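# Place the orange-labelled carton upright on the raised block

## Task

Move the carton bearing the orange label onto the raised block so that no part of it extends beyond the outer edge of the blue tape outline, and keep the same face on top that was on top at the start.

## Robot and tools

Robot: two arms, left_arm and right_arm, each carrying an identical five-finger right hand, so the hands are not mirror images. In the scene frame the origin sits at table-top height halfway between the arms, +z points up, +x points out over the table and left_arm is on the +y side. Calibrated bases: left_arm at (-0.024, +0.618, +0.036) m, right_arm at (+0.042, -0.496, +0.035) m, both nearly unrotated. A post stands behind the arms; do not strike it.

Hand point: a spot 0.05 m in front of the palm and 0.15 m out from the wrist flange. Its +z runs along the straightened fingers (tips reach 0.06 to 0.07 m past it), +y points out of the palm, +x points across the palm away from the thumb. A wrist bracket on the little-finger side can collide with things. With fingers level the wrist may hang lower than the hand point and touch the table first.

Frames: every reported hand position (metres), quat_wxyz and velocity is in that arm's own base frame. Pose offsets run along that arm's base axes, and turns pivot about its Hand target position.

Row layout (used by both execute_actions and move): one flat list of 28 numbers, each in [-1, 1], always covering both arms. Order: left dx, dy, dz, rx, ry, rz; left hand thumb_turn, thumb_bend, index, middle, ring, little, force_limit, speed; then the same 14 for the right arm. The six pose numbers are offsets, not a pose: they are measured from the arm's Hand target as it stood when the action or move began, scaled so 1.0 equals 0.6 m or 180 degrees; rx, ry, rz form a single rotation vector. Sending the same offset again moves further. Six zeros means no new pose request for that arm. The orientation is clipped each step to within 32 degrees of the measured one. The hand numbers are absolute targets, never offsets: for each finger -1 is open/straight and +1 curled; thumb_turn -1 beside the palm, +1 opposite the fingers; thumb_bend -1 straight, +1 fully bent. force_limit maps -1..+1 to about 0..10 N at the fingertip (0..15 N for the two thumb motors). speed rises from nearly zero at -1 to full at +0.48 and stays full above. No hand number means 'unchanged': to keep a hand as it is, resend its last executed eight numbers (or, before any was sent, hand_measured plus hand_force_limit and hand_speed). For a gentle close use speed -0.94 or lower. With the thumb turned in front, a grasp fits objects roughly 0.035 to 0.065 m thick.

execute_actions: actions is a list of actions; each action is a list of up to 15 rows, one per 1/30 s step, with the final row held until step 15. All rows of one action count from that action's starting Hand target. cameras picks images by name (cam_high, cam_low, cam_left_wrist, cam_right_wrist, or "all"); an empty actions list returns images by default.

move: target is one 28-number row or a list of up to 15 rows, every row counted from the same starting Hand targets. The hand point travels in a straight line, not avoiding obstacles or the other arm; everything stops after 10 s. speed: top path speed in m/s, 0.002 to 3.2, default 0.25 (turns up to twice that in rad/s), one value or one per target. blend: corner rounding in metres for lists, default 0 (stop at each). stop_force: 4 to 120 N, one value for both arms; an arm's path ends when its wrist sensor feels that much push against its travel, then it backs to just before contact. Use it with slow speeds (about 0.005 to 0.02 m/s) when approaching surfaces; it is unreliable while turning and cannot be combined with blocking=false. zero (bool, only with stop_force) re-zeroes moving arms first. blocking=false returns after 0.5 s while the move continues. The result adds a 'move:' line: done, off_target, moving, held or fault, plus limits=paced (pose clipped) or limits=held (steps withheld). A path that brings a wrist near its arm's base axis is refused; route around it.

Other tools: wait(seconds 0 to 3600) lets time pass; stop() brakes a running move; zoom_image(camera, region [x0, y0, x1, y1] in pixels, at most 504 by 504) enlarges the latest image of a camera; show_instructions() shows the reference page; zero_wrist_force(arm) tares that wrist sensor; finished_scene(scene 1) ends the scene for good.

Reading results: Hand target is the last commanded pose after clipping; the hand often rests a bit short, so send the remaining distance as an offset. hand_measured, hand_stopped_by (moving, target, force, stalled, fault) and hand_load_n list six values in motor order; a dropped object shows as load falling to near 0. Wrist force and torque are given along the hand point's axes, a contact reading as force into the arm. Joint torques include gravity and drift.

Avoid: dropping the carton even a few millimetres, releasing it while moving, slamming or shoving hard, letting anything leave the table, squeezing the other hand, and targets beyond a firm contact (the arms are stiff). Outside force near 150 N or joint torque at its limit (elbow 132, wrists 47.5 N m) stops the arm for 10 s; a motor reaching 85 °C brakes it for 30 to 60 s. The scene keeps running while you think, and objects may be nudged now and then.

Each tool is called after ">>>" as name(argument=value, ...), one argument or row to a line, values as JSON.

Reference images:

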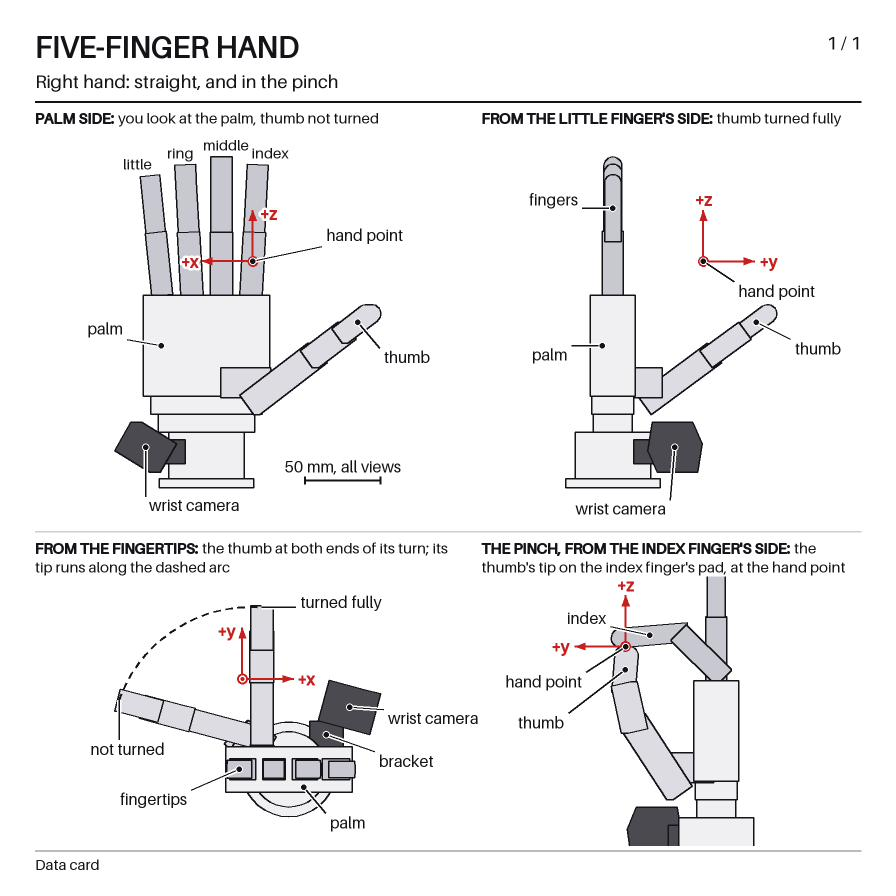

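## Session

>>> execute_actions(
  actions=[],
)

Scene clock: 0.00 s.
left_arm: end_effector_position=(+0.7334, -0.2285, +0.3091) hand_measured=(-1.000, -1.000, -1.000, -1.000, -1.000, -1.000) hand_load_n=(+0.0, +0.0, +0.0, +0.0, +0.0, +0.0) hand_stopped_by=(target, target, target, target, target, target) hand_force_limit=0.00 hand_speed=-0.80 end_effector_quat_wxyz=(+0.061, +0.100, +0.908, -0.402) | right_arm: end_effector_position=(+0.5144, +0.2879, +0.2848) hand_measured=(-1.000, -1.000, -1.000, -1.000, -1.000, -1.000) hand_load_n=(+0.0, +0.0, +0.0, +0.0, +0.0, +0.0) hand_stopped_by=(target, target, target, target, target, target) hand_force_limit=0.00 hand_speed=-0.80 end_effector_quat_wxyz=(+0.003, +0.861, -0.493, -0.127)
Joint positions: left_arm=[-0.353 -1.189 1.503 0.853 2.326 -1.866] | right_arm=[0.132 -1.128 1.543 1.364 1.422 -3.555]
Joint velocities: within noise
Joint torques (N m): no reading
Motor temperatures (°C): left_arm=[26 29 26 28 35 29] | right_arm=[29 30 27 32 34 33]
Wrist force (N): no reading
Wrist torque (N m): no reading
Wrist force, peak (N): no reading
Hand target: left_arm +0.7334, -0.2285, +0.3091; +0.061, +0.100, +0.908, -0.402 | right_arm +0.5144, +0.2879, +0.2848; +0.003, +0.861, -0.493, -0.127

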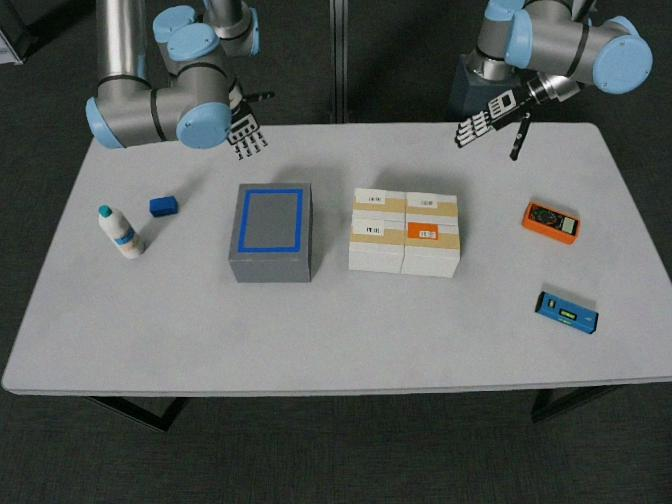

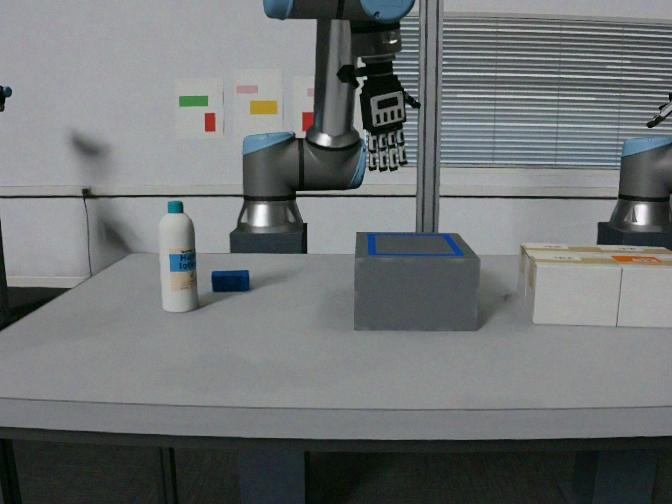

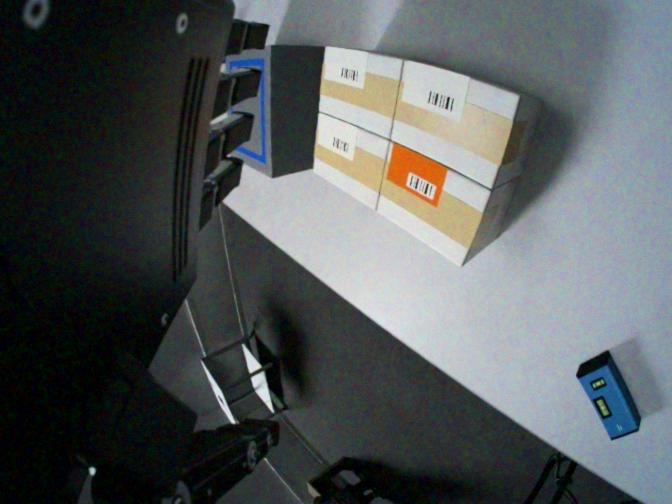

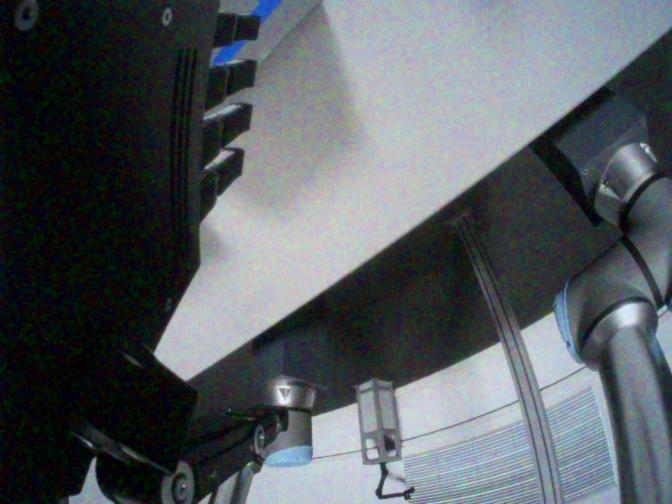

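>>> zoom_image(
  camera="cam_high",
  region=[210, 160, 490, 300],
)

>>> zoom_image(
  camera="cam_low",
  region=[320, 200, 672, 360],
)

>>> zoom_image(
  camera="cam_left_wrist",
  region=[200, 20, 560, 280],
)

>>> zoom_image(
  camera="cam_high",
  region=[60, 0, 340, 170],
)

>>> zoom_image(
  camera="cam_high",
  region=[400, 0, 672, 170],
)

Scaled by 1.800.

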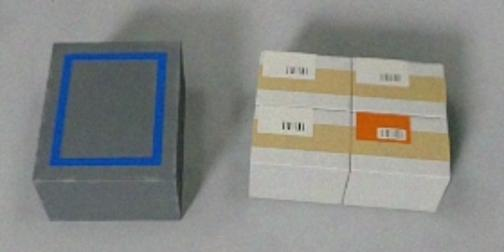

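Scaled by 1.432.

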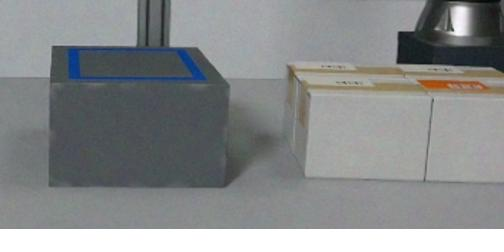

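Scaled by 1.400 from the camera's image (finer frame: 960x720).

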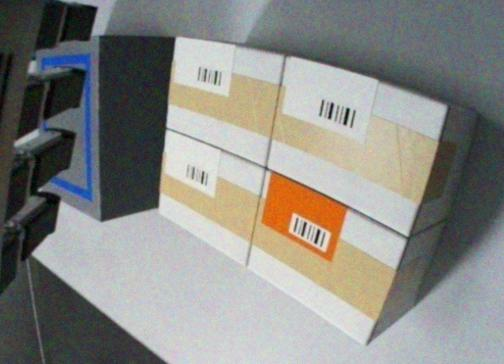

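Scaled by 1.800.

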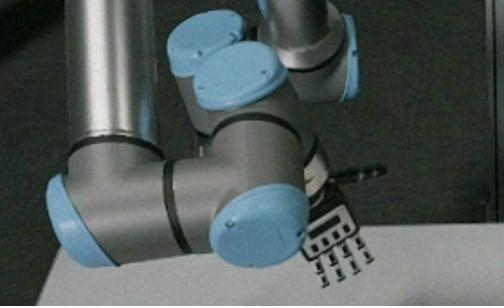

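Scaled by 1.853.

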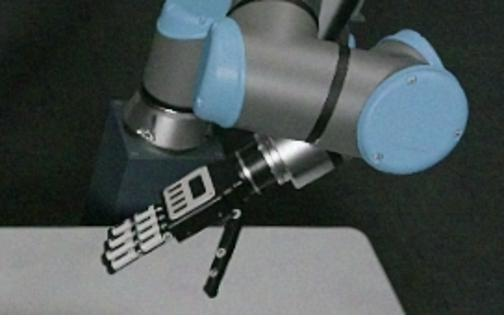

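>>> move(
  target=[
    [0.0205,0.113,0,0.0574,-0.378,-0.854,-1,-1,-1,-1,-1,-1,0,-0.8, 0.15,0.2,0,-0.0567,-0.0593,-0.168,-1,-1,-1,-1,-1,-1,0,-0.8],
    [0.0205,0.113,0,0.0574,-0.378,-0.854,-1,-1,-1,-1,-1,-1,0,-0.8, 0.4218,0.6368,-0.033,-0.0567,-0.0593,-0.168,-1,-1,-1,-1,-1,-1,0,-0.8],
  ],
  speed=0.4,
  cameras=["all"],
)

Scene clock: 135.87 s.
left_arm: end_effector_position=(+0.7457, -0.1607, +0.3091) hand_measured=(-1.000, -1.000, -1.000, -1.000, -1.000, -1.000) hand_load_n=(+0.0, +0.0, +0.0, +0.0, +0.0, +0.0) hand_stopped_by=(target, target, target, target, target, target) hand_force_limit=0.00 hand_speed=-0.80 end_effector_quat_wxyz=(+0.000, +1.000, +0.000, -0.001) | right_arm: end_effector_position=(+0.7654, +0.6685, +0.2643) hand_measured=(-1.000, -1.000, -1.000, -1.000, -1.000, -1.000) hand_load_n=(-0.5, +0.0, +0.0, +0.0, +0.0, +0.0) hand_stopped_by=(target, target, target, target, target, target) hand_force_limit=0.00 hand_speed=-0.80 end_effector_quat_wxyz=(-0.035, +0.700, -0.713, +0.001)
Joint positions: left_arm=[-0.353 -1.011 1.229 1.354 1.571 1.217] | right_arm=[0.484 -0.326 0.035 1.794 1.552 -2.637]
Joint torques (N m): left_arm=[-14.33 -97.51 -25.54 2.08 -2.32 3.89] | right_arm=[-27.72 -98.74 -49.11 5.78 -3.65 2.01]
Wrist force (N): left_arm=[-0.1 1.2 0.7] | right_arm=[0.1 0.2 0.1]
Wrist torque (N m): left_arm=[0.21 -0.10 -0.13] | right_arm=[0.08 0.02 -0.13]
Wrist force, peak (N): left_arm=[0.5 1.8 0.7] | right_arm=[1.4 0.4 -0.1]
Hand target: left_arm +0.7457, -0.1607, +0.3091; +0.000, +1.000, +0.000, -0.001 | right_arm +0.7675, +0.6700, +0.2650; +0.000, +0.707, -0.707, +0.000
Off the commanded pose: left_arm 0.000 m, 0 deg | right_arm 0.003 m, 4 deg.
elbow stopped short (right arm): the move would have taken joint 3 (elbow) straighter than the controller allows.
move: off_target (right_arm)

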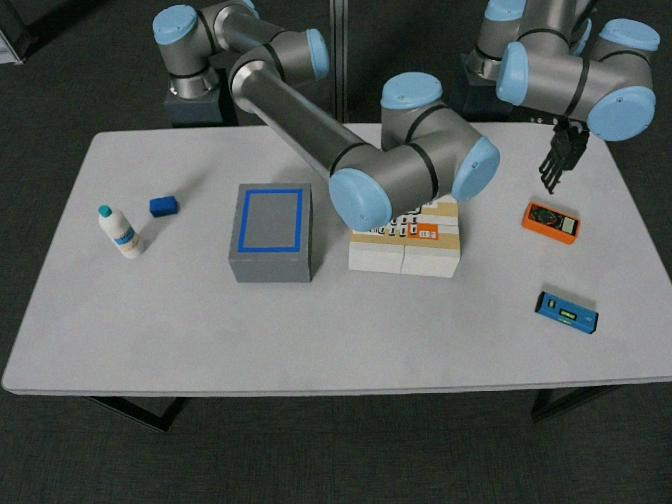

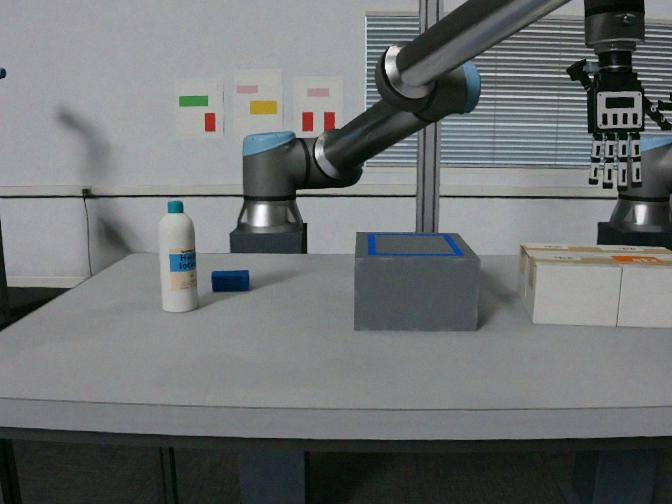

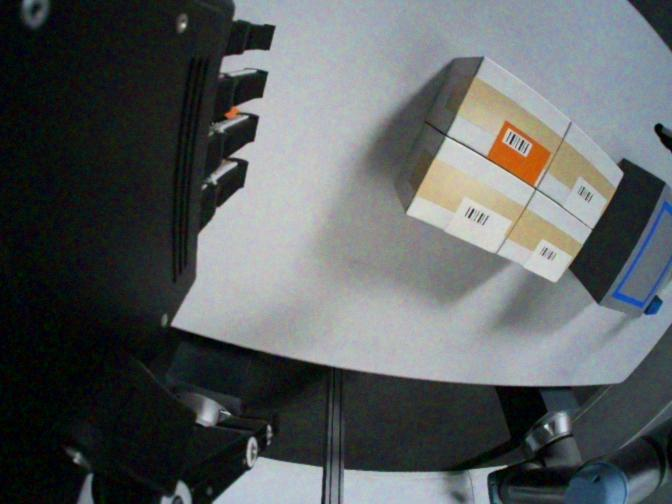

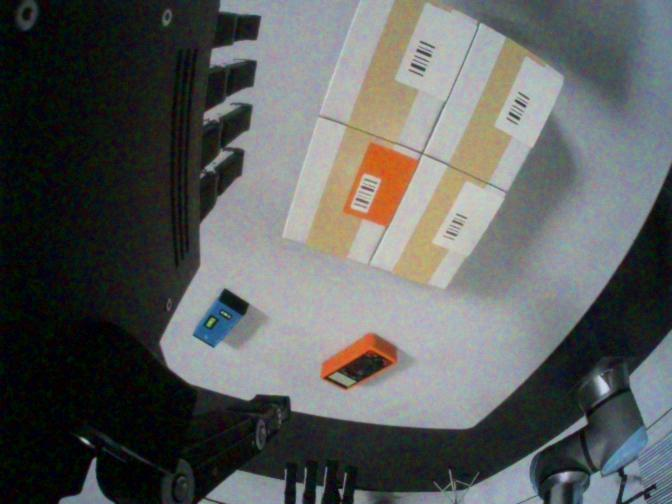

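>>> move(
  target=[0.1543,-0.4403,0,0,0,-0.5,-1,-1,-1,-1,-1,-1,0,-0.8, -0.1435,-0.7225,0.033,0,0,-0.5,-1,-1,-1,-1,-1,-1,0,-0.8],
  speed=0.4,
  cameras=["all"],
)

Scene clock: 166.77 s.
left_arm: end_effector_position=(+0.8381, -0.4247, +0.3090) hand_measured=(-1.000, -1.000, -1.000, -1.000, -1.000, -1.000) hand_load_n=(+0.0, +0.0, +0.0, +0.0, +0.0, +0.0) hand_stopped_by=(target, target, target, target, target, target) hand_force_limit=0.00 hand_speed=-0.80 end_effector_quat_wxyz=(+0.000, +0.707, -0.707, +0.000) | right_arm: end_effector_position=(+0.6814, +0.2365, +0.2848) hand_measured=(-1.000, -1.000, -1.000, -1.000, -1.000, -1.000) hand_load_n=(+0.0, +0.0, +0.0, +0.0, +0.0, +0.0) hand_stopped_by=(target, target, target, target, target, target) hand_force_limit=0.00 hand_speed=-0.80 end_effector_quat_wxyz=(+0.000, +0.000, +1.000, +0.000)
Joint positions: left_arm=[-0.643 -0.422 0.167 1.826 1.57 2.497] | right_arm=[0.003 -1.18 1.528 1.222 1.57 -1.567]
Joint torques (N m): left_arm=[-12.94 -109.3 -54.64 5.82 2.24 4.01] | right_arm=[-22.81 -76.71 -30.18 2.17 -3.34 2.15]
Wrist force (N): left_arm=[0.2 1.2 0.9] | right_arm=[0.3 -0.1 -0.4]
Wrist torque (N m): left_arm=[0.20 -0.15 -0.12] | right_arm=[0.05 0.03 -0.14]
Wrist force, peak (N): left_arm=[0.3 1.8 1.1] | right_arm=[0.7 -1.1 -0.5]
Hand target: left_arm +0.8382, -0.4248, +0.3091; +0.000, +0.707, -0.707, -0.001 | right_arm +0.6814, +0.2365, +0.2848; +0.000, +0.000, +1.000, +0.000
Off the commanded pose: left_arm 0.000 m, 0 deg | right_arm 0.000 m, 0 deg.
move: done

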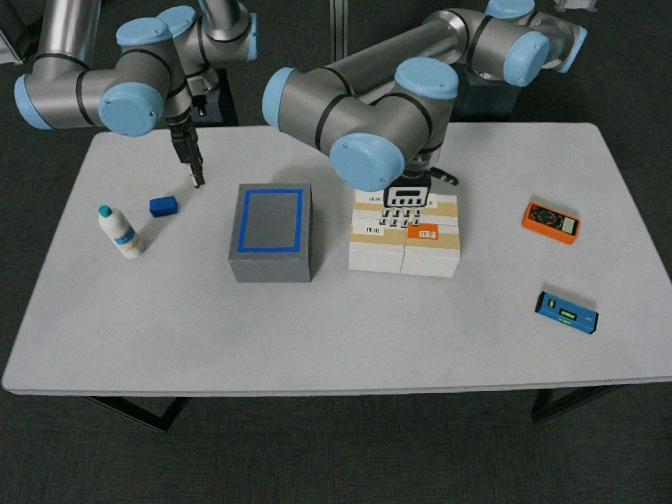

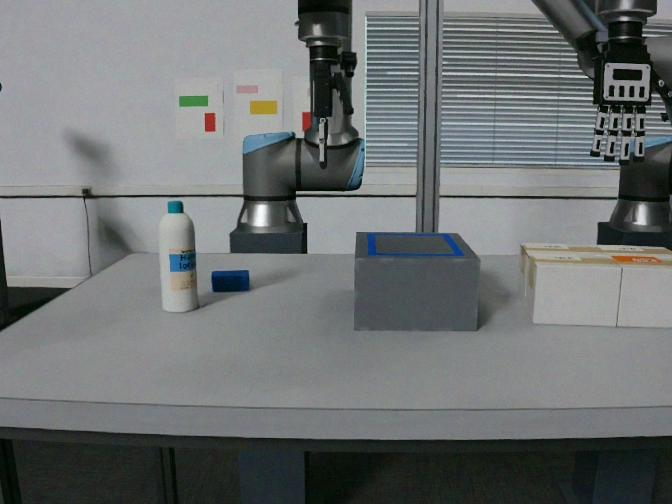

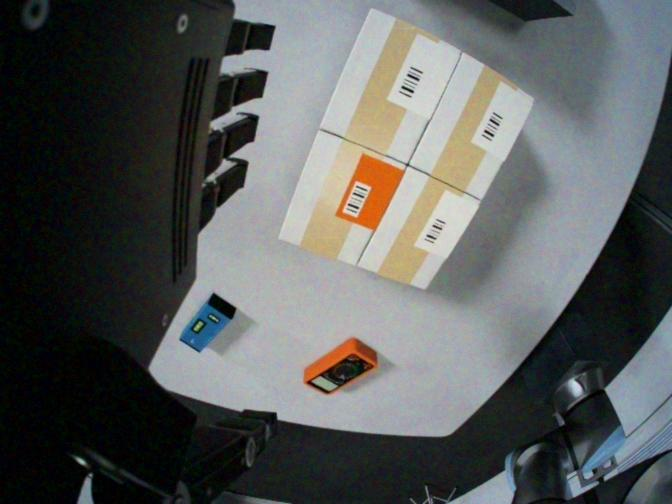

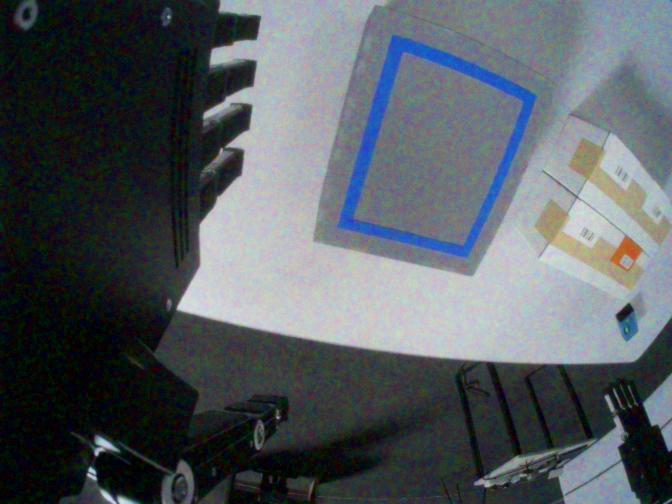

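>>> zoom_image(
  camera="cam_high",
  region=[320, 150, 480, 290],
)

>>> zoom_image(
  camera="cam_high",
  region=[120, 100, 260, 220],
)

>>> zoom_image(
  camera="cam_low",
  region=[500, 0, 672, 340],
)

Scaled by 3.150.

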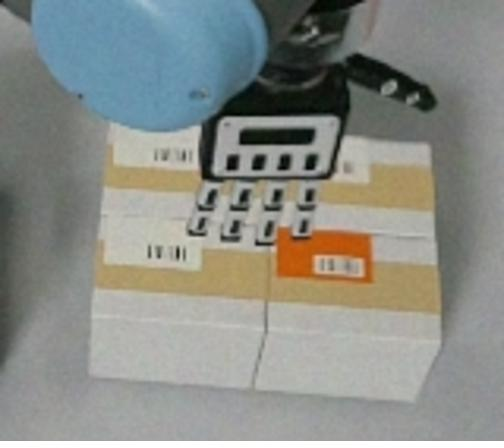

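Scaled by 3.600.

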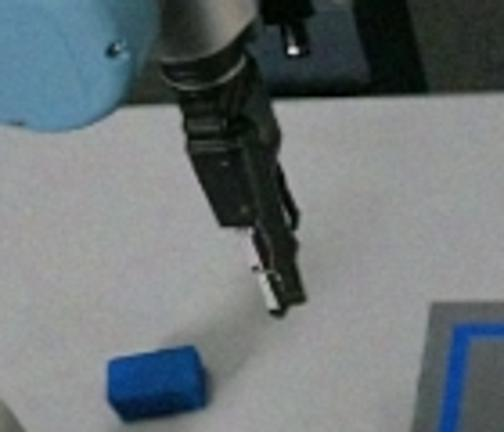

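Scaled by 1.482.

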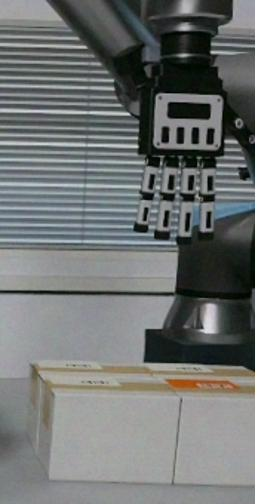

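>>> move(
  target=[
    [-0.005,-0.0415,0,0,0,-0.034,-1,-1,-1,-1,-1,-1,0,-0.8, 0,0,0,0,0,0,-1,-1,-1,-1,-1,-1,0,-0.8],
    [-0.005,-0.0415,-0.37,0,0,-0.034,-1,-1,-1,-1,-1,-1,0,-0.8, 0,0,0,0,0,0,-1,-1,-1,-1,-1,-1,0,-0.8],
  ],
  speed=0.2,
  stop_force=12,
  cameras=["all"],
)

Scene clock: 235.70 s.
left_arm: end_effector_position=(+0.8352, -0.4497, +0.0871) hand_measured=(-1.000, -1.000, -1.000, -1.000, -1.000, -1.000) hand_load_n=(+0.0, +0.0, +0.0, +0.0, +0.0, +0.0) hand_stopped_by=(target, target, target, target, target, target) hand_force_limit=0.00 hand_speed=-0.80 end_effector_quat_wxyz=(+0.000, -0.669, +0.744, +0.000) | right_arm: end_effector_position=(+0.6814, +0.2365, +0.2848) hand_measured=(-1.000, -1.000, -1.000, -1.000, -1.000, -1.000) hand_load_n=(+0.0, +0.0, +0.0, +0.0, +0.0, +0.0) hand_stopped_by=(target, target, target, target, target, target) hand_force_limit=0.00 hand_speed=-0.80 end_effector_quat_wxyz=(+0.000, +0.000, +1.000, +0.000)
Joint positions: left_arm=[-0.672 -0.435 0.583 1.423 1.57 2.575] | right_arm=[0.003 -1.18 1.528 1.222 1.57 -1.567]
Joint torques (N m): left_arm=[-14.09 -107.49 -26.09 2.32 -2.74 -3.28] | right_arm=[-22.49 -76.17 -29.56 2.38 -3.78 2.1]
Wrist force (N): left_arm=[0.3 1.4 0.6] | right_arm=[-0.3 0.2 -0.7]
Wrist torque (N m): left_arm=[0.24 -0.14 0.07] | right_arm=[0.10 0.12 -0.16]
Wrist force, peak (N): left_arm=[0.1 2.2 0.4] | right_arm=[0.1 -0.3 -0.8]
Hand target: left_arm +0.8352, -0.4497, +0.0871; +0.000, -0.669, +0.744, +0.000 | right_arm +0.6814, +0.2365, +0.2848; +0.000, +0.000, +1.000, +0.000
Off the commanded pose: left_arm 0.000 m, 0 deg | right_arm 0.000 m, 0 deg.
elbow stopped short (left arm): the move would have taken joint 3 (elbow) straighter than the controller allows.
move: done

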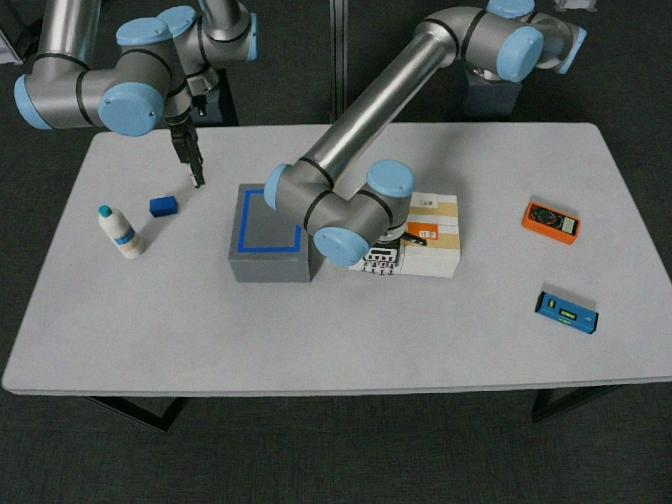

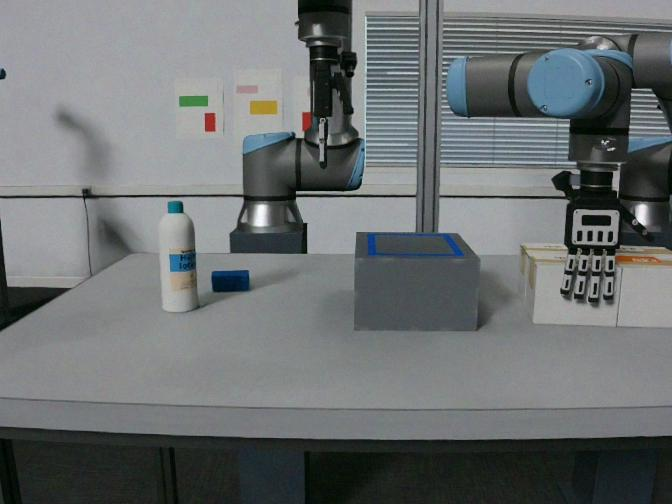

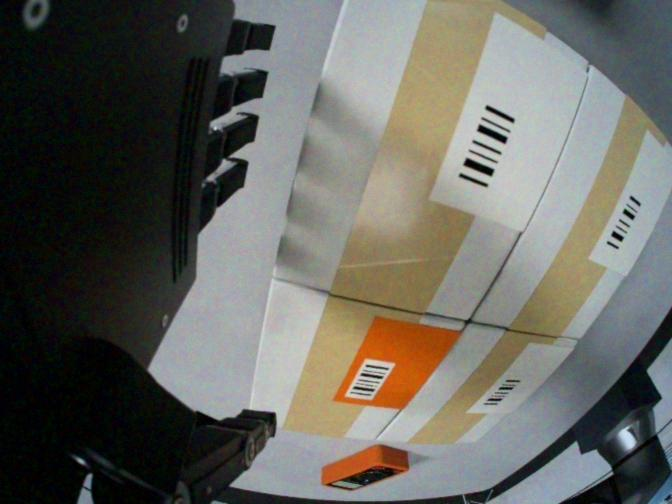

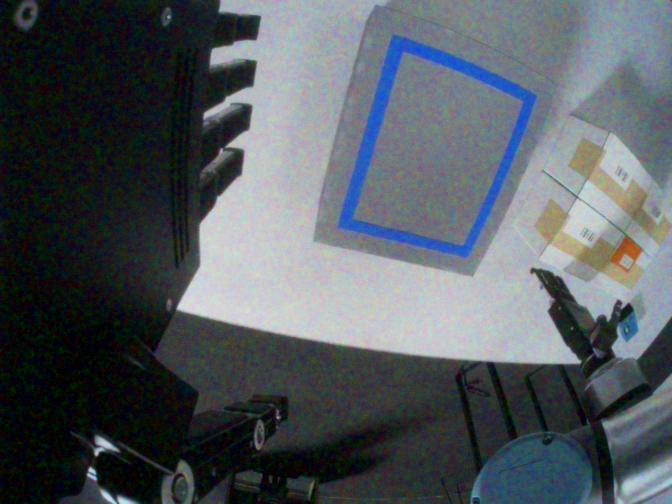

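>>> zoom_image(
  camera="cam_high",
  region=[300, 160, 480, 300],
)

>>> zoom_image(
  camera="cam_low",
  region=[500, 120, 672, 340],
)

>>> zoom_image(
  camera="cam_left_wrist",
  region=[180, 0, 672, 504],
)

Scaled by 2.800.

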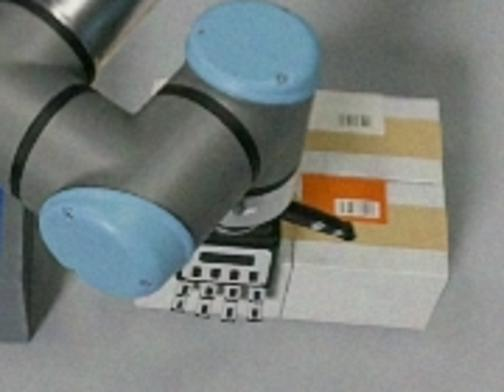

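Scaled by 2.291.

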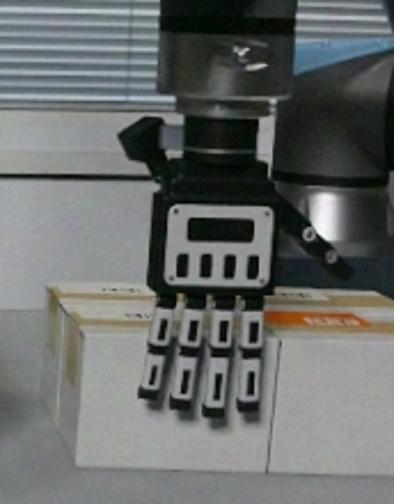

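Scaled by 1.000.

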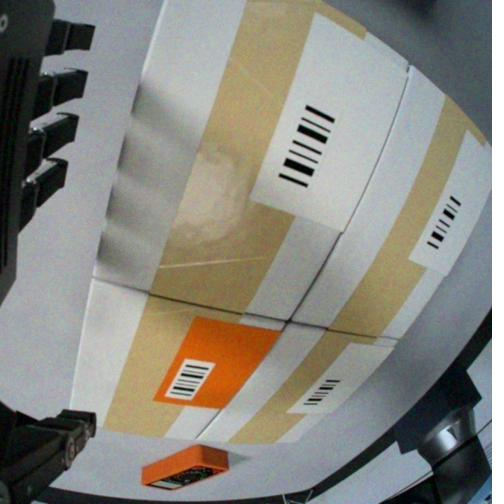

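>>> move(
  target=[0,-0.0167,-0.035,0,0,0,-1,-1,-1,-1,-1,-1,0,-0.8, 0,0,0,0,0,0,-1,-1,-1,-1,-1,-1,0,-0.8],
  speed=0.1,
  stop_force=10,
  cameras=[],
)

>>> move(
  target=[-0.0994,0.0106,0,0,0,0,-1,-1,-1,-1,-1,-1,0,-0.8, 0,0,0,0,0,0,-1,-1,-1,-1,-1,-1,0,-0.8],
  speed=0.02,
  stop_force=20,
  cameras=["cam_high", "cam_low", "cam_left_wrist"],
)

Scene clock: 250.57 s.
left_arm: end_effector_position=(+0.8352, -0.4597, +0.0661) hand_measured=(-1.000, -1.000, -1.000, -1.000, -1.000, -1.000) hand_load_n=(+0.0, +0.0, +0.0, +0.0, +0.0, +0.0) hand_stopped_by=(target, target, target, target, target, target) hand_force_limit=0.00 hand_speed=-0.80 end_effector_quat_wxyz=(+0.000, -0.669, +0.744, +0.000) | right_arm: end_effector_position=(+0.6814, +0.2365, +0.2848) hand_measured=(-1.000, -1.000, -1.000, -1.000, -1.000, -1.000) hand_load_n=(+0.0, +0.0, +0.0, +0.0, +0.0, +0.0) hand_stopped_by=(target, target, target, target, target, target) hand_force_limit=0.00 hand_speed=-0.80 end_effector_quat_wxyz=(+0.000, +0.000, +1.000, +0.000)
Joint positions: left_arm=[-0.68 -0.41 0.572 1.41 1.57 2.568] | right_arm=[0.003 -1.18 1.528 1.222 1.57 -1.567]
Joint torques (N m): left_arm=[-13.53 -108.95 -54.86 2.23 -1.35 -3.61] | right_arm=[-23.08 -75.34 -29.02 2.01 -3.18 1.36]
Wrist force (N): left_arm=[0.3 1.4 0.4] | right_arm=[0.0 -0.4 -0.5]
Wrist torque (N m): left_arm=[0.25 -0.15 0.07] | right_arm=[0.00 0.07 -0.17]
Wrist force, peak (N): left_arm=[0.4 1.9 0.2] | right_arm=[0.1 -0.6 -1.0]
Hand target: left_arm +0.8352, -0.4598, +0.0661; +0.000, -0.669, +0.744, +0.000 | right_arm +0.6814, +0.2365, +0.2848; +0.000, +0.000, +1.000, +0.000
Off the commanded pose: left_arm 0.000 m, 0 deg | right_arm 0.000 m, 0 deg.
move: done

Scene clock: 254.53 s.
left_arm: end_effector_position=(+0.7756, -0.4534, +0.0661) hand_measured=(-1.000, -1.000, -1.000, -1.000, -1.000, -1.000) hand_load_n=(+0.0, +0.0, +0.0, +0.0, +0.0, +0.0) hand_stopped_by=(target, target, target, target, target, target) hand_force_limit=0.00 hand_speed=-0.80 end_effector_quat_wxyz=(+0.000, -0.669, +0.744, +0.000) | right_arm: end_effector_position=(+0.6814, +0.2365, +0.2848) hand_measured=(-1.000, -1.000, -1.000, -1.000, -1.000, -1.000) hand_load_n=(+0.0, +0.0, +0.0, +0.0, +0.0, +0.0) hand_stopped_by=(target, target, target, target, target, target) hand_force_limit=0.00 hand_speed=-0.80 end_effector_quat_wxyz=(+0.000, +0.000, +1.000, +0.000)
Joint positions: left_arm=[-0.714 -0.547 0.842 1.277 1.57 2.534] | right_arm=[0.003 -1.18 1.528 1.222 1.57 -1.567]
Joint torques (N m): left_arm=[-15.29 -125.83 -24.09 3.42 -1.27 -3.75] | right_arm=[-23.47 -79.23 -30.62 2.48 -3.53 2.02]
Wrist force (N): left_arm=[0.2 -1.9 2.2] | right_arm=[0.0 -0.2 -0.5]
Wrist torque (N m): left_arm=[0.21 -0.18 -0.02] | right_arm=[0.04 0.07 -0.16]
Wrist force, peak (N): left_arm=[0.3 -2.2 2.9] | right_arm=[0.2 -0.6 -0.8]
Hand target: left_arm +0.7756, -0.4534, +0.0661; +0.000, -0.669, +0.744, +0.000 | right_arm +0.6814, +0.2365, +0.2848; +0.000, +0.000, +1.000, +0.000
Off the commanded pose: left_arm 0.000 m, 0 deg | right_arm 0.000 m, 0 deg.
move: done

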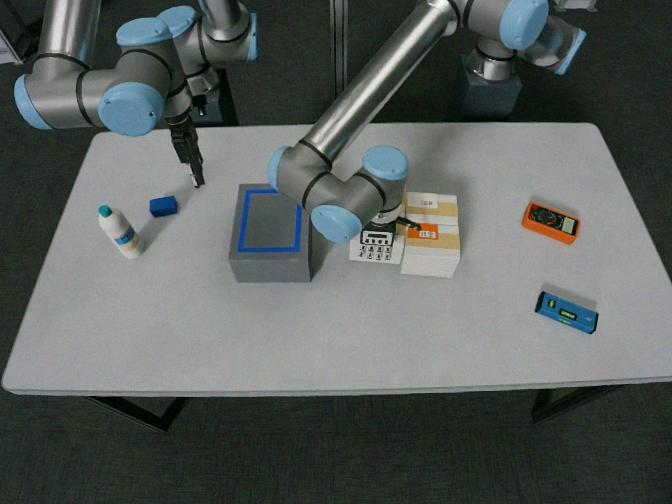

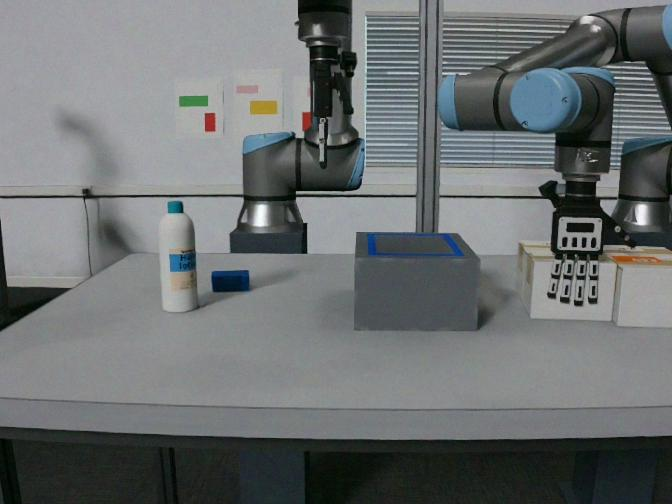

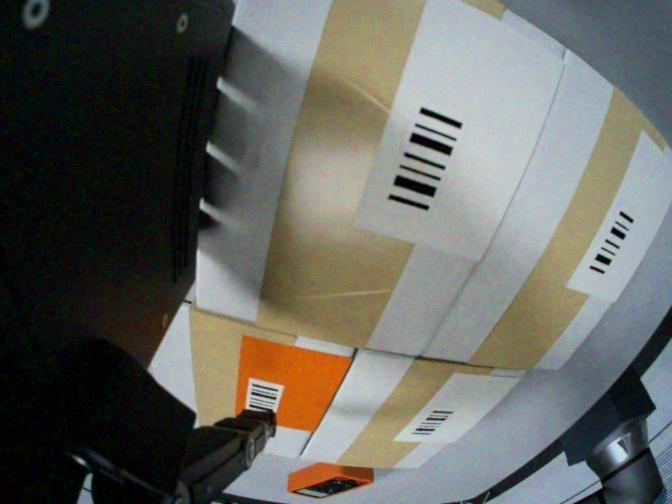

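>>> move(
  target=[-0.174,0.0185,0,0,0,0,-1,-1,-1,-1,-1,-1,0,-0.8, 0,0,0,0,0,0,-1,-1,-1,-1,-1,-1,0,-0.8],
  speed=0.03,
  stop_force=25,
  cameras=["cam_high", "cam_low", "cam_left_wrist"],
)

Scene clock: 263.43 s.
left_arm: end_effector_position=(+0.6712, -0.4423, +0.0661) hand_measured=(-1.000, -1.000, -1.000, -1.000, -1.000, -1.000) hand_load_n=(+0.0, +0.0, +0.0, +0.0, +0.5, +0.0) hand_stopped_by=(target, target, target, target, target, target) hand_force_limit=0.00 hand_speed=-0.80 end_effector_quat_wxyz=(+0.000, -0.669, +0.744, +0.000) | right_arm: end_effector_position=(+0.6814, +0.2365, +0.2848) hand_measured=(-1.000, -1.000, -1.000, -1.000, -1.000, -1.000) hand_load_n=(+0.0, +0.0, +0.0, +0.0, +0.0, +0.0) hand_stopped_by=(target, target, target, target, target, target) hand_force_limit=0.00 hand_speed=-0.80 end_effector_quat_wxyz=(+0.000, +0.000, +1.000, +0.000)
Joint positions: left_arm=[-0.784 -0.72 1.176 1.116 1.57 2.464] | right_arm=[0.003 -1.18 1.528 1.222 1.57 -1.567]
Joint torques (N m): left_arm=[-16.61 -114.63 -20.78 3.25 -1.43 -3.78] | right_arm=[-23.04 -78.65 -30.3 2.51 -3.59 1.87]
Wrist force (N): left_arm=[-0.1 -1.8 2.4] | right_arm=[0.1 -0.2 -0.6]
Wrist torque (N m): left_arm=[0.18 -0.14 -0.03] | right_arm=[0.04 0.08 -0.16]
Wrist force, peak (N): left_arm=[0.0 -2.4 2.9] | right_arm=[0.3 -0.8 -0.5]
Hand target: left_arm +0.6712, -0.4423, +0.0661; +0.000, -0.669, +0.744, +0.000 | right_arm +0.6814, +0.2365, +0.2848; +0.000, +0.000, +1.000, +0.000
Off the commanded pose: left_arm 0.000 m, 0 deg | right_arm 0.000 m, 0 deg.
move: done

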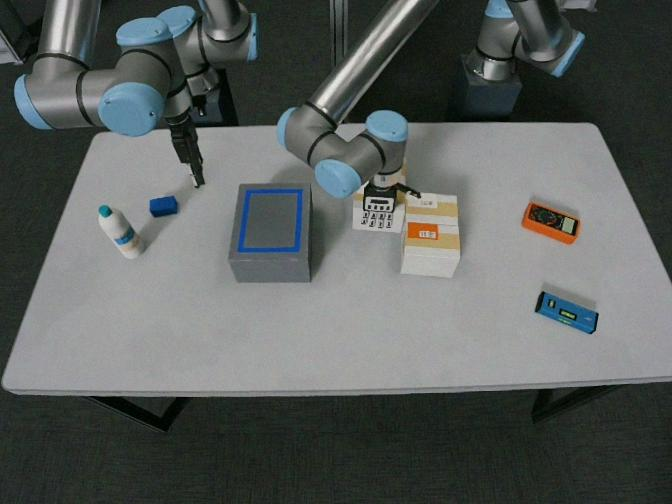

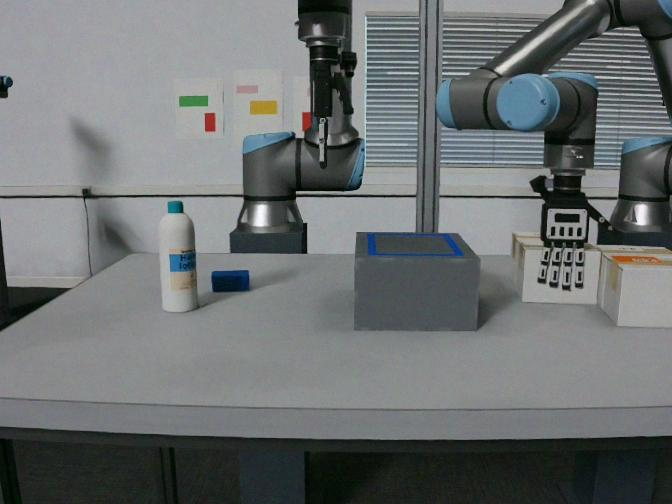

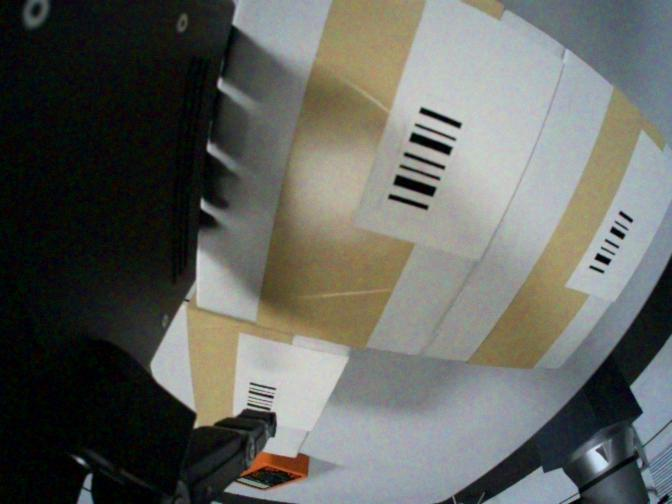

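>>> zoom_image(
  camera="cam_high",
  region=[320, 140, 480, 290],
)

Scaled by 3.150.

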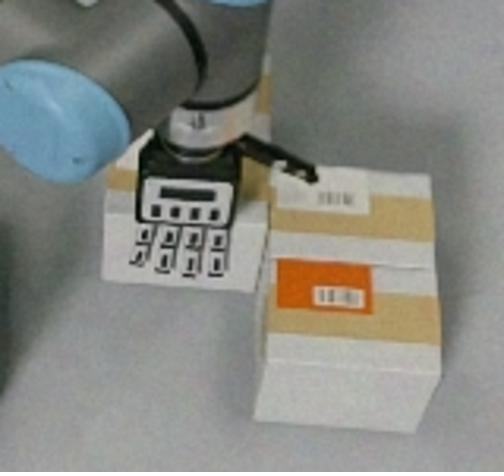

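>>> move(
  target=[
    [0.0828,-0.0088,0,0,0,0,-1,-1,-1,-1,-1,-1,0,-0.8, 0,0,0,0,0,0,-1,-1,-1,-1,-1,-1,0,-0.8],
    [0.0828,-0.0088,0.39,0,0,0,-1,-1,-1,-1,-1,-1,0,-0.8, 0,0,0,0,0,0,-1,-1,-1,-1,-1,-1,0,-0.8],
    [-0.177,0.7988,0.39,0,0,0,-1,-1,-1,-1,-1,-1,0,-0.8, 0,0,0,0,0,0,-1,-1,-1,-1,-1,-1,0,-0.8],
  ],
  speed=[0.05,0.25,0.3],
  blend=[0.01,0.03,0],
  cameras=["cam_high", "cam_low"],
)

Scene clock: 349.33 s.
left_arm: end_effector_position=(+0.5650, +0.0368, +0.3001) hand_measured=(-1.000, -1.000, -1.000, -1.000, -1.000, -1.000) hand_load_n=(+0.0, +0.0, +0.0, +0.0, +0.0, +0.0) hand_stopped_by=(target, target, target, target, target, target) hand_force_limit=0.00 hand_speed=-0.80 end_effector_quat_wxyz=(+0.000, -0.669, +0.744, +0.001) | right_arm: end_effector_position=(+0.6814, +0.2365, +0.2848) hand_measured=(-1.000, -1.000, -1.000, -1.000, -1.000, -1.000) hand_load_n=(+0.0, +0.0, +0.0, +0.0, +0.0, +0.0) hand_stopped_by=(target, target, target, target, target, target) hand_force_limit=0.00 hand_speed=-0.80 end_effector_quat_wxyz=(+0.000, +0.000, +1.000, +0.000)
Joint positions: left_arm=[-0.285 -1.271 1.627 1.216 1.57 2.963] | right_arm=[0.003 -1.18 1.528 1.222 1.57 -1.567]
Joint torques (N m): left_arm=[18.33 -74.97 -23.23 2.31 2.32 3.85] | right_arm=[-22.52 -75.31 -29.43 2.18 -3.28 1.61]
Wrist force (N): left_arm=[-0.1 1.8 0.7] | right_arm=[0.2 -0.2 -0.4]
Wrist torque (N m): left_arm=[0.29 -0.09 -0.11] | right_arm=[0.03 0.05 -0.16]
Wrist force, peak (N): left_arm=[-0.3 -2.6 3.0] | right_arm=[0.0 -0.5 -0.9]
Hand target: left_arm +0.5650, +0.0370, +0.3001; +0.000, -0.669, +0.744, +0.000 | right_arm +0.6814, +0.2365, +0.2848; +0.000, +0.000, +1.000, +0.000
Off the commanded pose: left_arm 0.000 m, 0 deg | right_arm 0.000 m, 0 deg.
move: done

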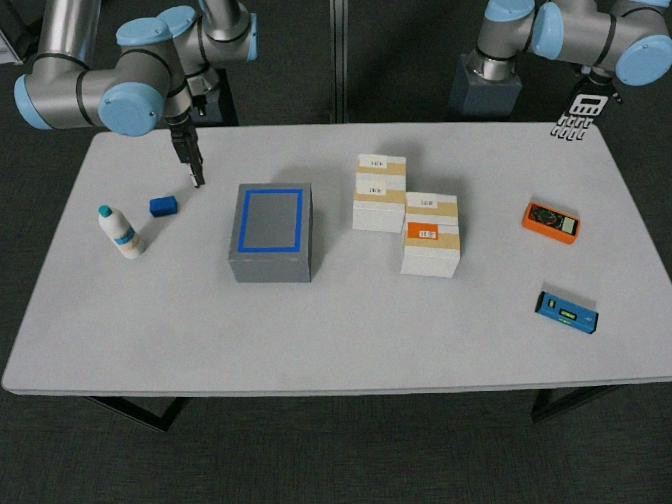

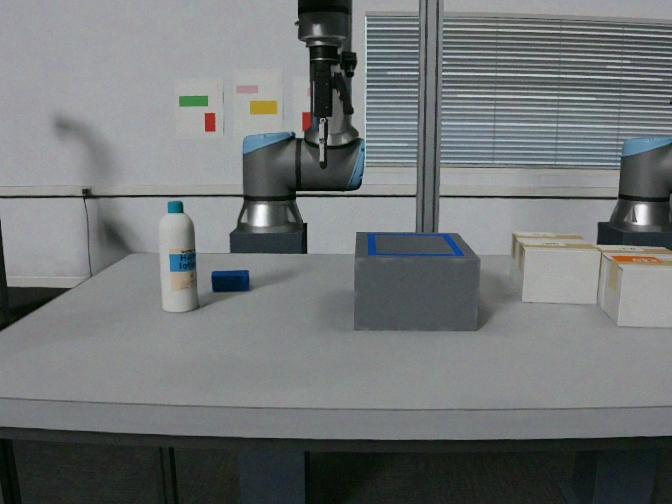

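>>> zoom_image(
  camera="cam_high",
  region=[340, 140, 480, 290],
)

>>> zoom_image(
  camera="cam_high",
  region=[210, 170, 330, 290],
)

>>> move(
  target=[
    [0.0613,0.2093,0.0763,0.16,-0.0468,0,-1,-1,-1,-1,-1,-1,0,-0.8,0,0,0,0,0,0,-1,-1,-1,-1,-1,-1,0,-0.8],
    [0.1036,0.3539,0.2515,0.32,-0.0937,0,-1,-1,-1,-1,-1,-1,0,-0.8,0,0,0,0,0,0,-1,-1,-1,-1,-1,-1,0,-0.8],
    [0.1156,0.395,0.4785,0.48,-0.1405,0,-1,-1,-1,-1,-1,-1,0,-0.8,0,0,0,0,0,0,-1,-1,-1,-1,-1,-1,0,-0.8],
    [0.0942,0.3218,0.6965,0.64,-0.1873,0,-1,-1,-1,-1,-1,-1,0,-0.8,0,0,0,0,0,0,-1,-1,-1,-1,-1,-1,0,-0.8],
  ],
  speed=0.2,
  blend=[0.03,0.03,0.03,0],
  cameras=["cam_high", "cam_low"],
)

Scaled by 3.360.

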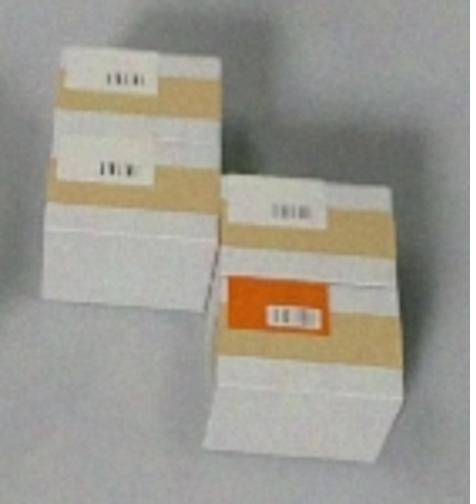

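Scaled by 4.200.

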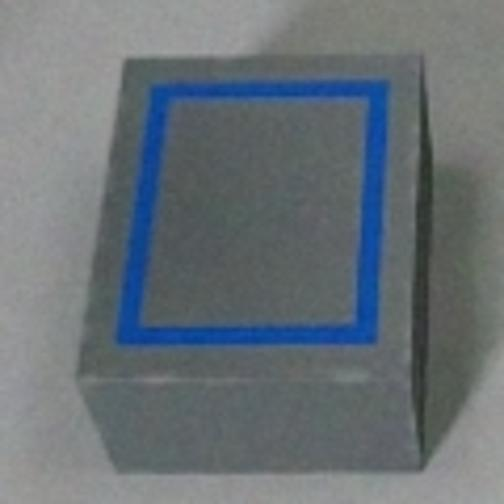

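Scene clock: 362.30 s.
left_arm: end_effector_position=(+0.6215, +0.2301, +0.7179) hand_measured=(-1.000, -1.000, -1.000, -1.000, -1.000, -1.000) hand_load_n=(+0.0, +0.0, +0.0, +0.0, +0.0, +0.0) hand_stopped_by=(target, target, target, target, target, target) hand_force_limit=0.00 hand_speed=-0.80 end_effector_quat_wxyz=(+0.737, -0.334, +0.371, +0.456) | right_arm: end_effector_position=(+0.6814, +0.2365, +0.2848) hand_measured=(-1.000, -1.000, -1.000, -1.000, -1.000, -1.000) hand_load_n=(+0.0, +0.0, +0.0, +0.0, +0.0, +0.0) hand_stopped_by=(target, target, target, target, target, target) hand_force_limit=0.00 hand_speed=-0.80 end_effector_quat_wxyz=(+0.000, +0.000, +1.000, +0.000)
Joint positions: left_arm=[-0.285 -1.271 1.627 1.214 -0.525 2.964] | right_arm=[0.003 -1.18 1.528 1.222 1.57 -1.567]
Joint torques (N m): left_arm=[16.64 -51.49 -52.78 5.95 -4.27 -3.59] | right_arm=[-21.21 -77.16 -29.94 2.28 -2.95 1.71]
Wrist force (N): left_arm=[-0.9 1.0 1.7] | right_arm=[0.1 0.1 -0.7]
Wrist torque (N m): left_arm=[-0.08 0.20 0.04] | right_arm=[0.09 0.07 -0.15]
Wrist force, peak (N): left_arm=[-1.0 1.4 2.0] | right_arm=[0.2 -0.4 -1.0]
Hand target: left_arm +0.6215, +0.2301, +0.7180; +0.737, -0.334, +0.371, +0.456 | right_arm +0.6814, +0.2365, +0.2848; +0.000, +0.000, +1.000, +0.000
Off the commanded pose: left_arm 0.000 m, 0 deg | right_arm 0.000 m, 0 deg.
move: done

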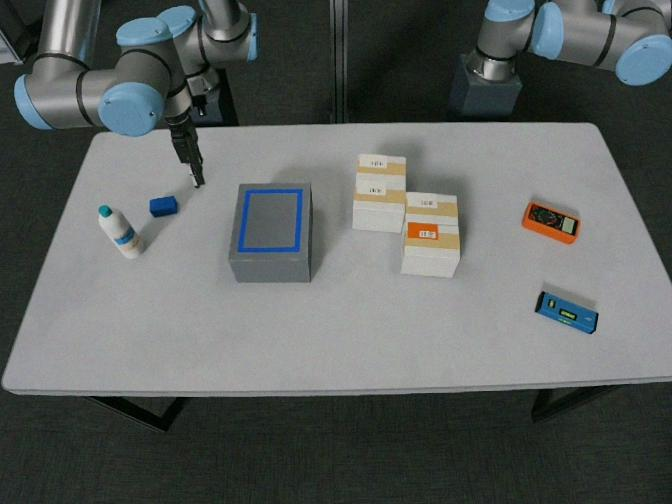

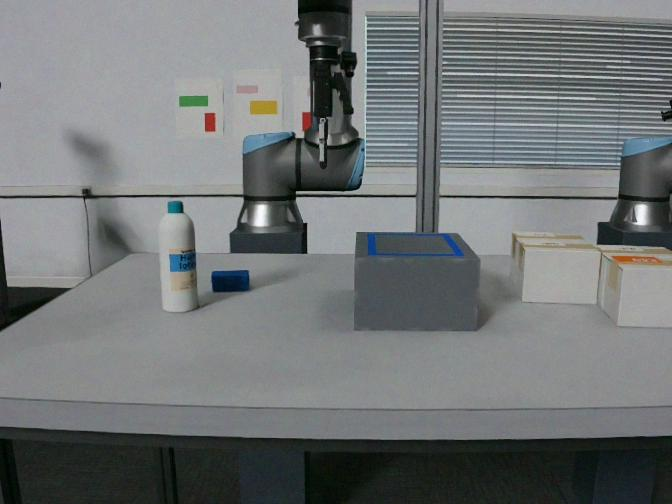

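>>> move(
  target=[
    [0.2005,-0.0587,0.0012,0.0703,0.24,0,-1,-1,-1,-1,-1,-1,0,-0.8,0,0,0,0,0,0,-1,-1,-1,-1,-1,-1,0,-0.8],
    [0.343,-0.1004,-0.1457,0.1405,0.48,0,-1,-1,-1,-1,-1,-1,0,-0.8,0,0,0,0,0,0,-1,-1,-1,-1,-1,-1,0,-0.8],
    [0.3442,-0.1007,-0.3545,0.2108,0.72,0,-1,-1,-1,-1,-1,-1,0,-0.8,0,0,0,0,0,0,-1,-1,-1,-1,-1,-1,0,-0.8],
    [0.2032,-0.0595,-0.503,0.2808,0.9592,0,-1,-1,-1,-1,-1,-1,0,-0.8,0,0,0,0,0,0,-1,-1,-1,-1,-1,-1,0,-0.8],
  ],
  speed=0.25,
  blend=[0.03,0.03,0.03,0],
  cameras=["cam_low"],
)

Scene clock: 374.27 s.
left_arm: end_effector_position=(+0.7434, +0.1944, +0.4162) hand_measured=(-1.000, -1.000, -1.000, -1.000, -1.000, -1.000) hand_load_n=(+0.0, +0.0, +0.0, +0.0, +0.0, +0.0) hand_stopped_by=(target, target, target, target, target, target) hand_force_limit=0.00 hand_speed=-0.80 end_effector_quat_wxyz=(-0.262, +0.644, +0.580, +0.425) | right_arm: end_effector_position=(+0.6814, +0.2365, +0.2848) hand_measured=(-1.000, -1.000, -1.000, -1.000, -1.000, -1.000) hand_load_n=(+0.0, +0.0, +0.0, +0.0, +0.0, +0.0) hand_stopped_by=(target, target, target, target, target, target) hand_force_limit=0.00 hand_speed=-0.80 end_effector_quat_wxyz=(+0.000, +0.000, +1.000, +0.000)
Joint positions: left_arm=[-0.285 -1.655 2.059 4.305 -0.525 2.964] | right_arm=[0.003 -1.18 1.528 1.222 1.57 -1.567]
Joint torques (N m): left_arm=[-13.93 -24.88 -60.7 -2.09 -0.69 -3.47] | right_arm=[-25.44 -76.66 -29.72 2.43 -2.66 1.77]
Wrist force (N): left_arm=[0.9 2.1 0.9] | right_arm=[0.2 -0.2 -1.0]
Wrist torque (N m): left_arm=[0.33 -0.20 0.19] | right_arm=[0.07 0.06 -0.15]
Wrist force, peak (N): left_arm=[-0.3 4.1 1.5] | right_arm=[0.3 -0.2 -1.0]
Hand target: left_arm +0.7434, +0.1944, +0.4162; -0.262, +0.644, +0.580, +0.425 | right_arm +0.6814, +0.2365, +0.2848; +0.000, +0.000, +1.000, +0.000
Off the commanded pose: left_arm 0.000 m, 0 deg | right_arm 0.000 m, 0 deg.
move: done

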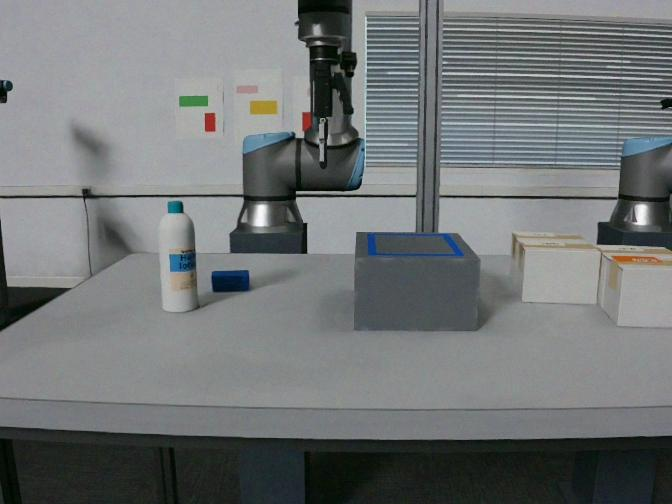

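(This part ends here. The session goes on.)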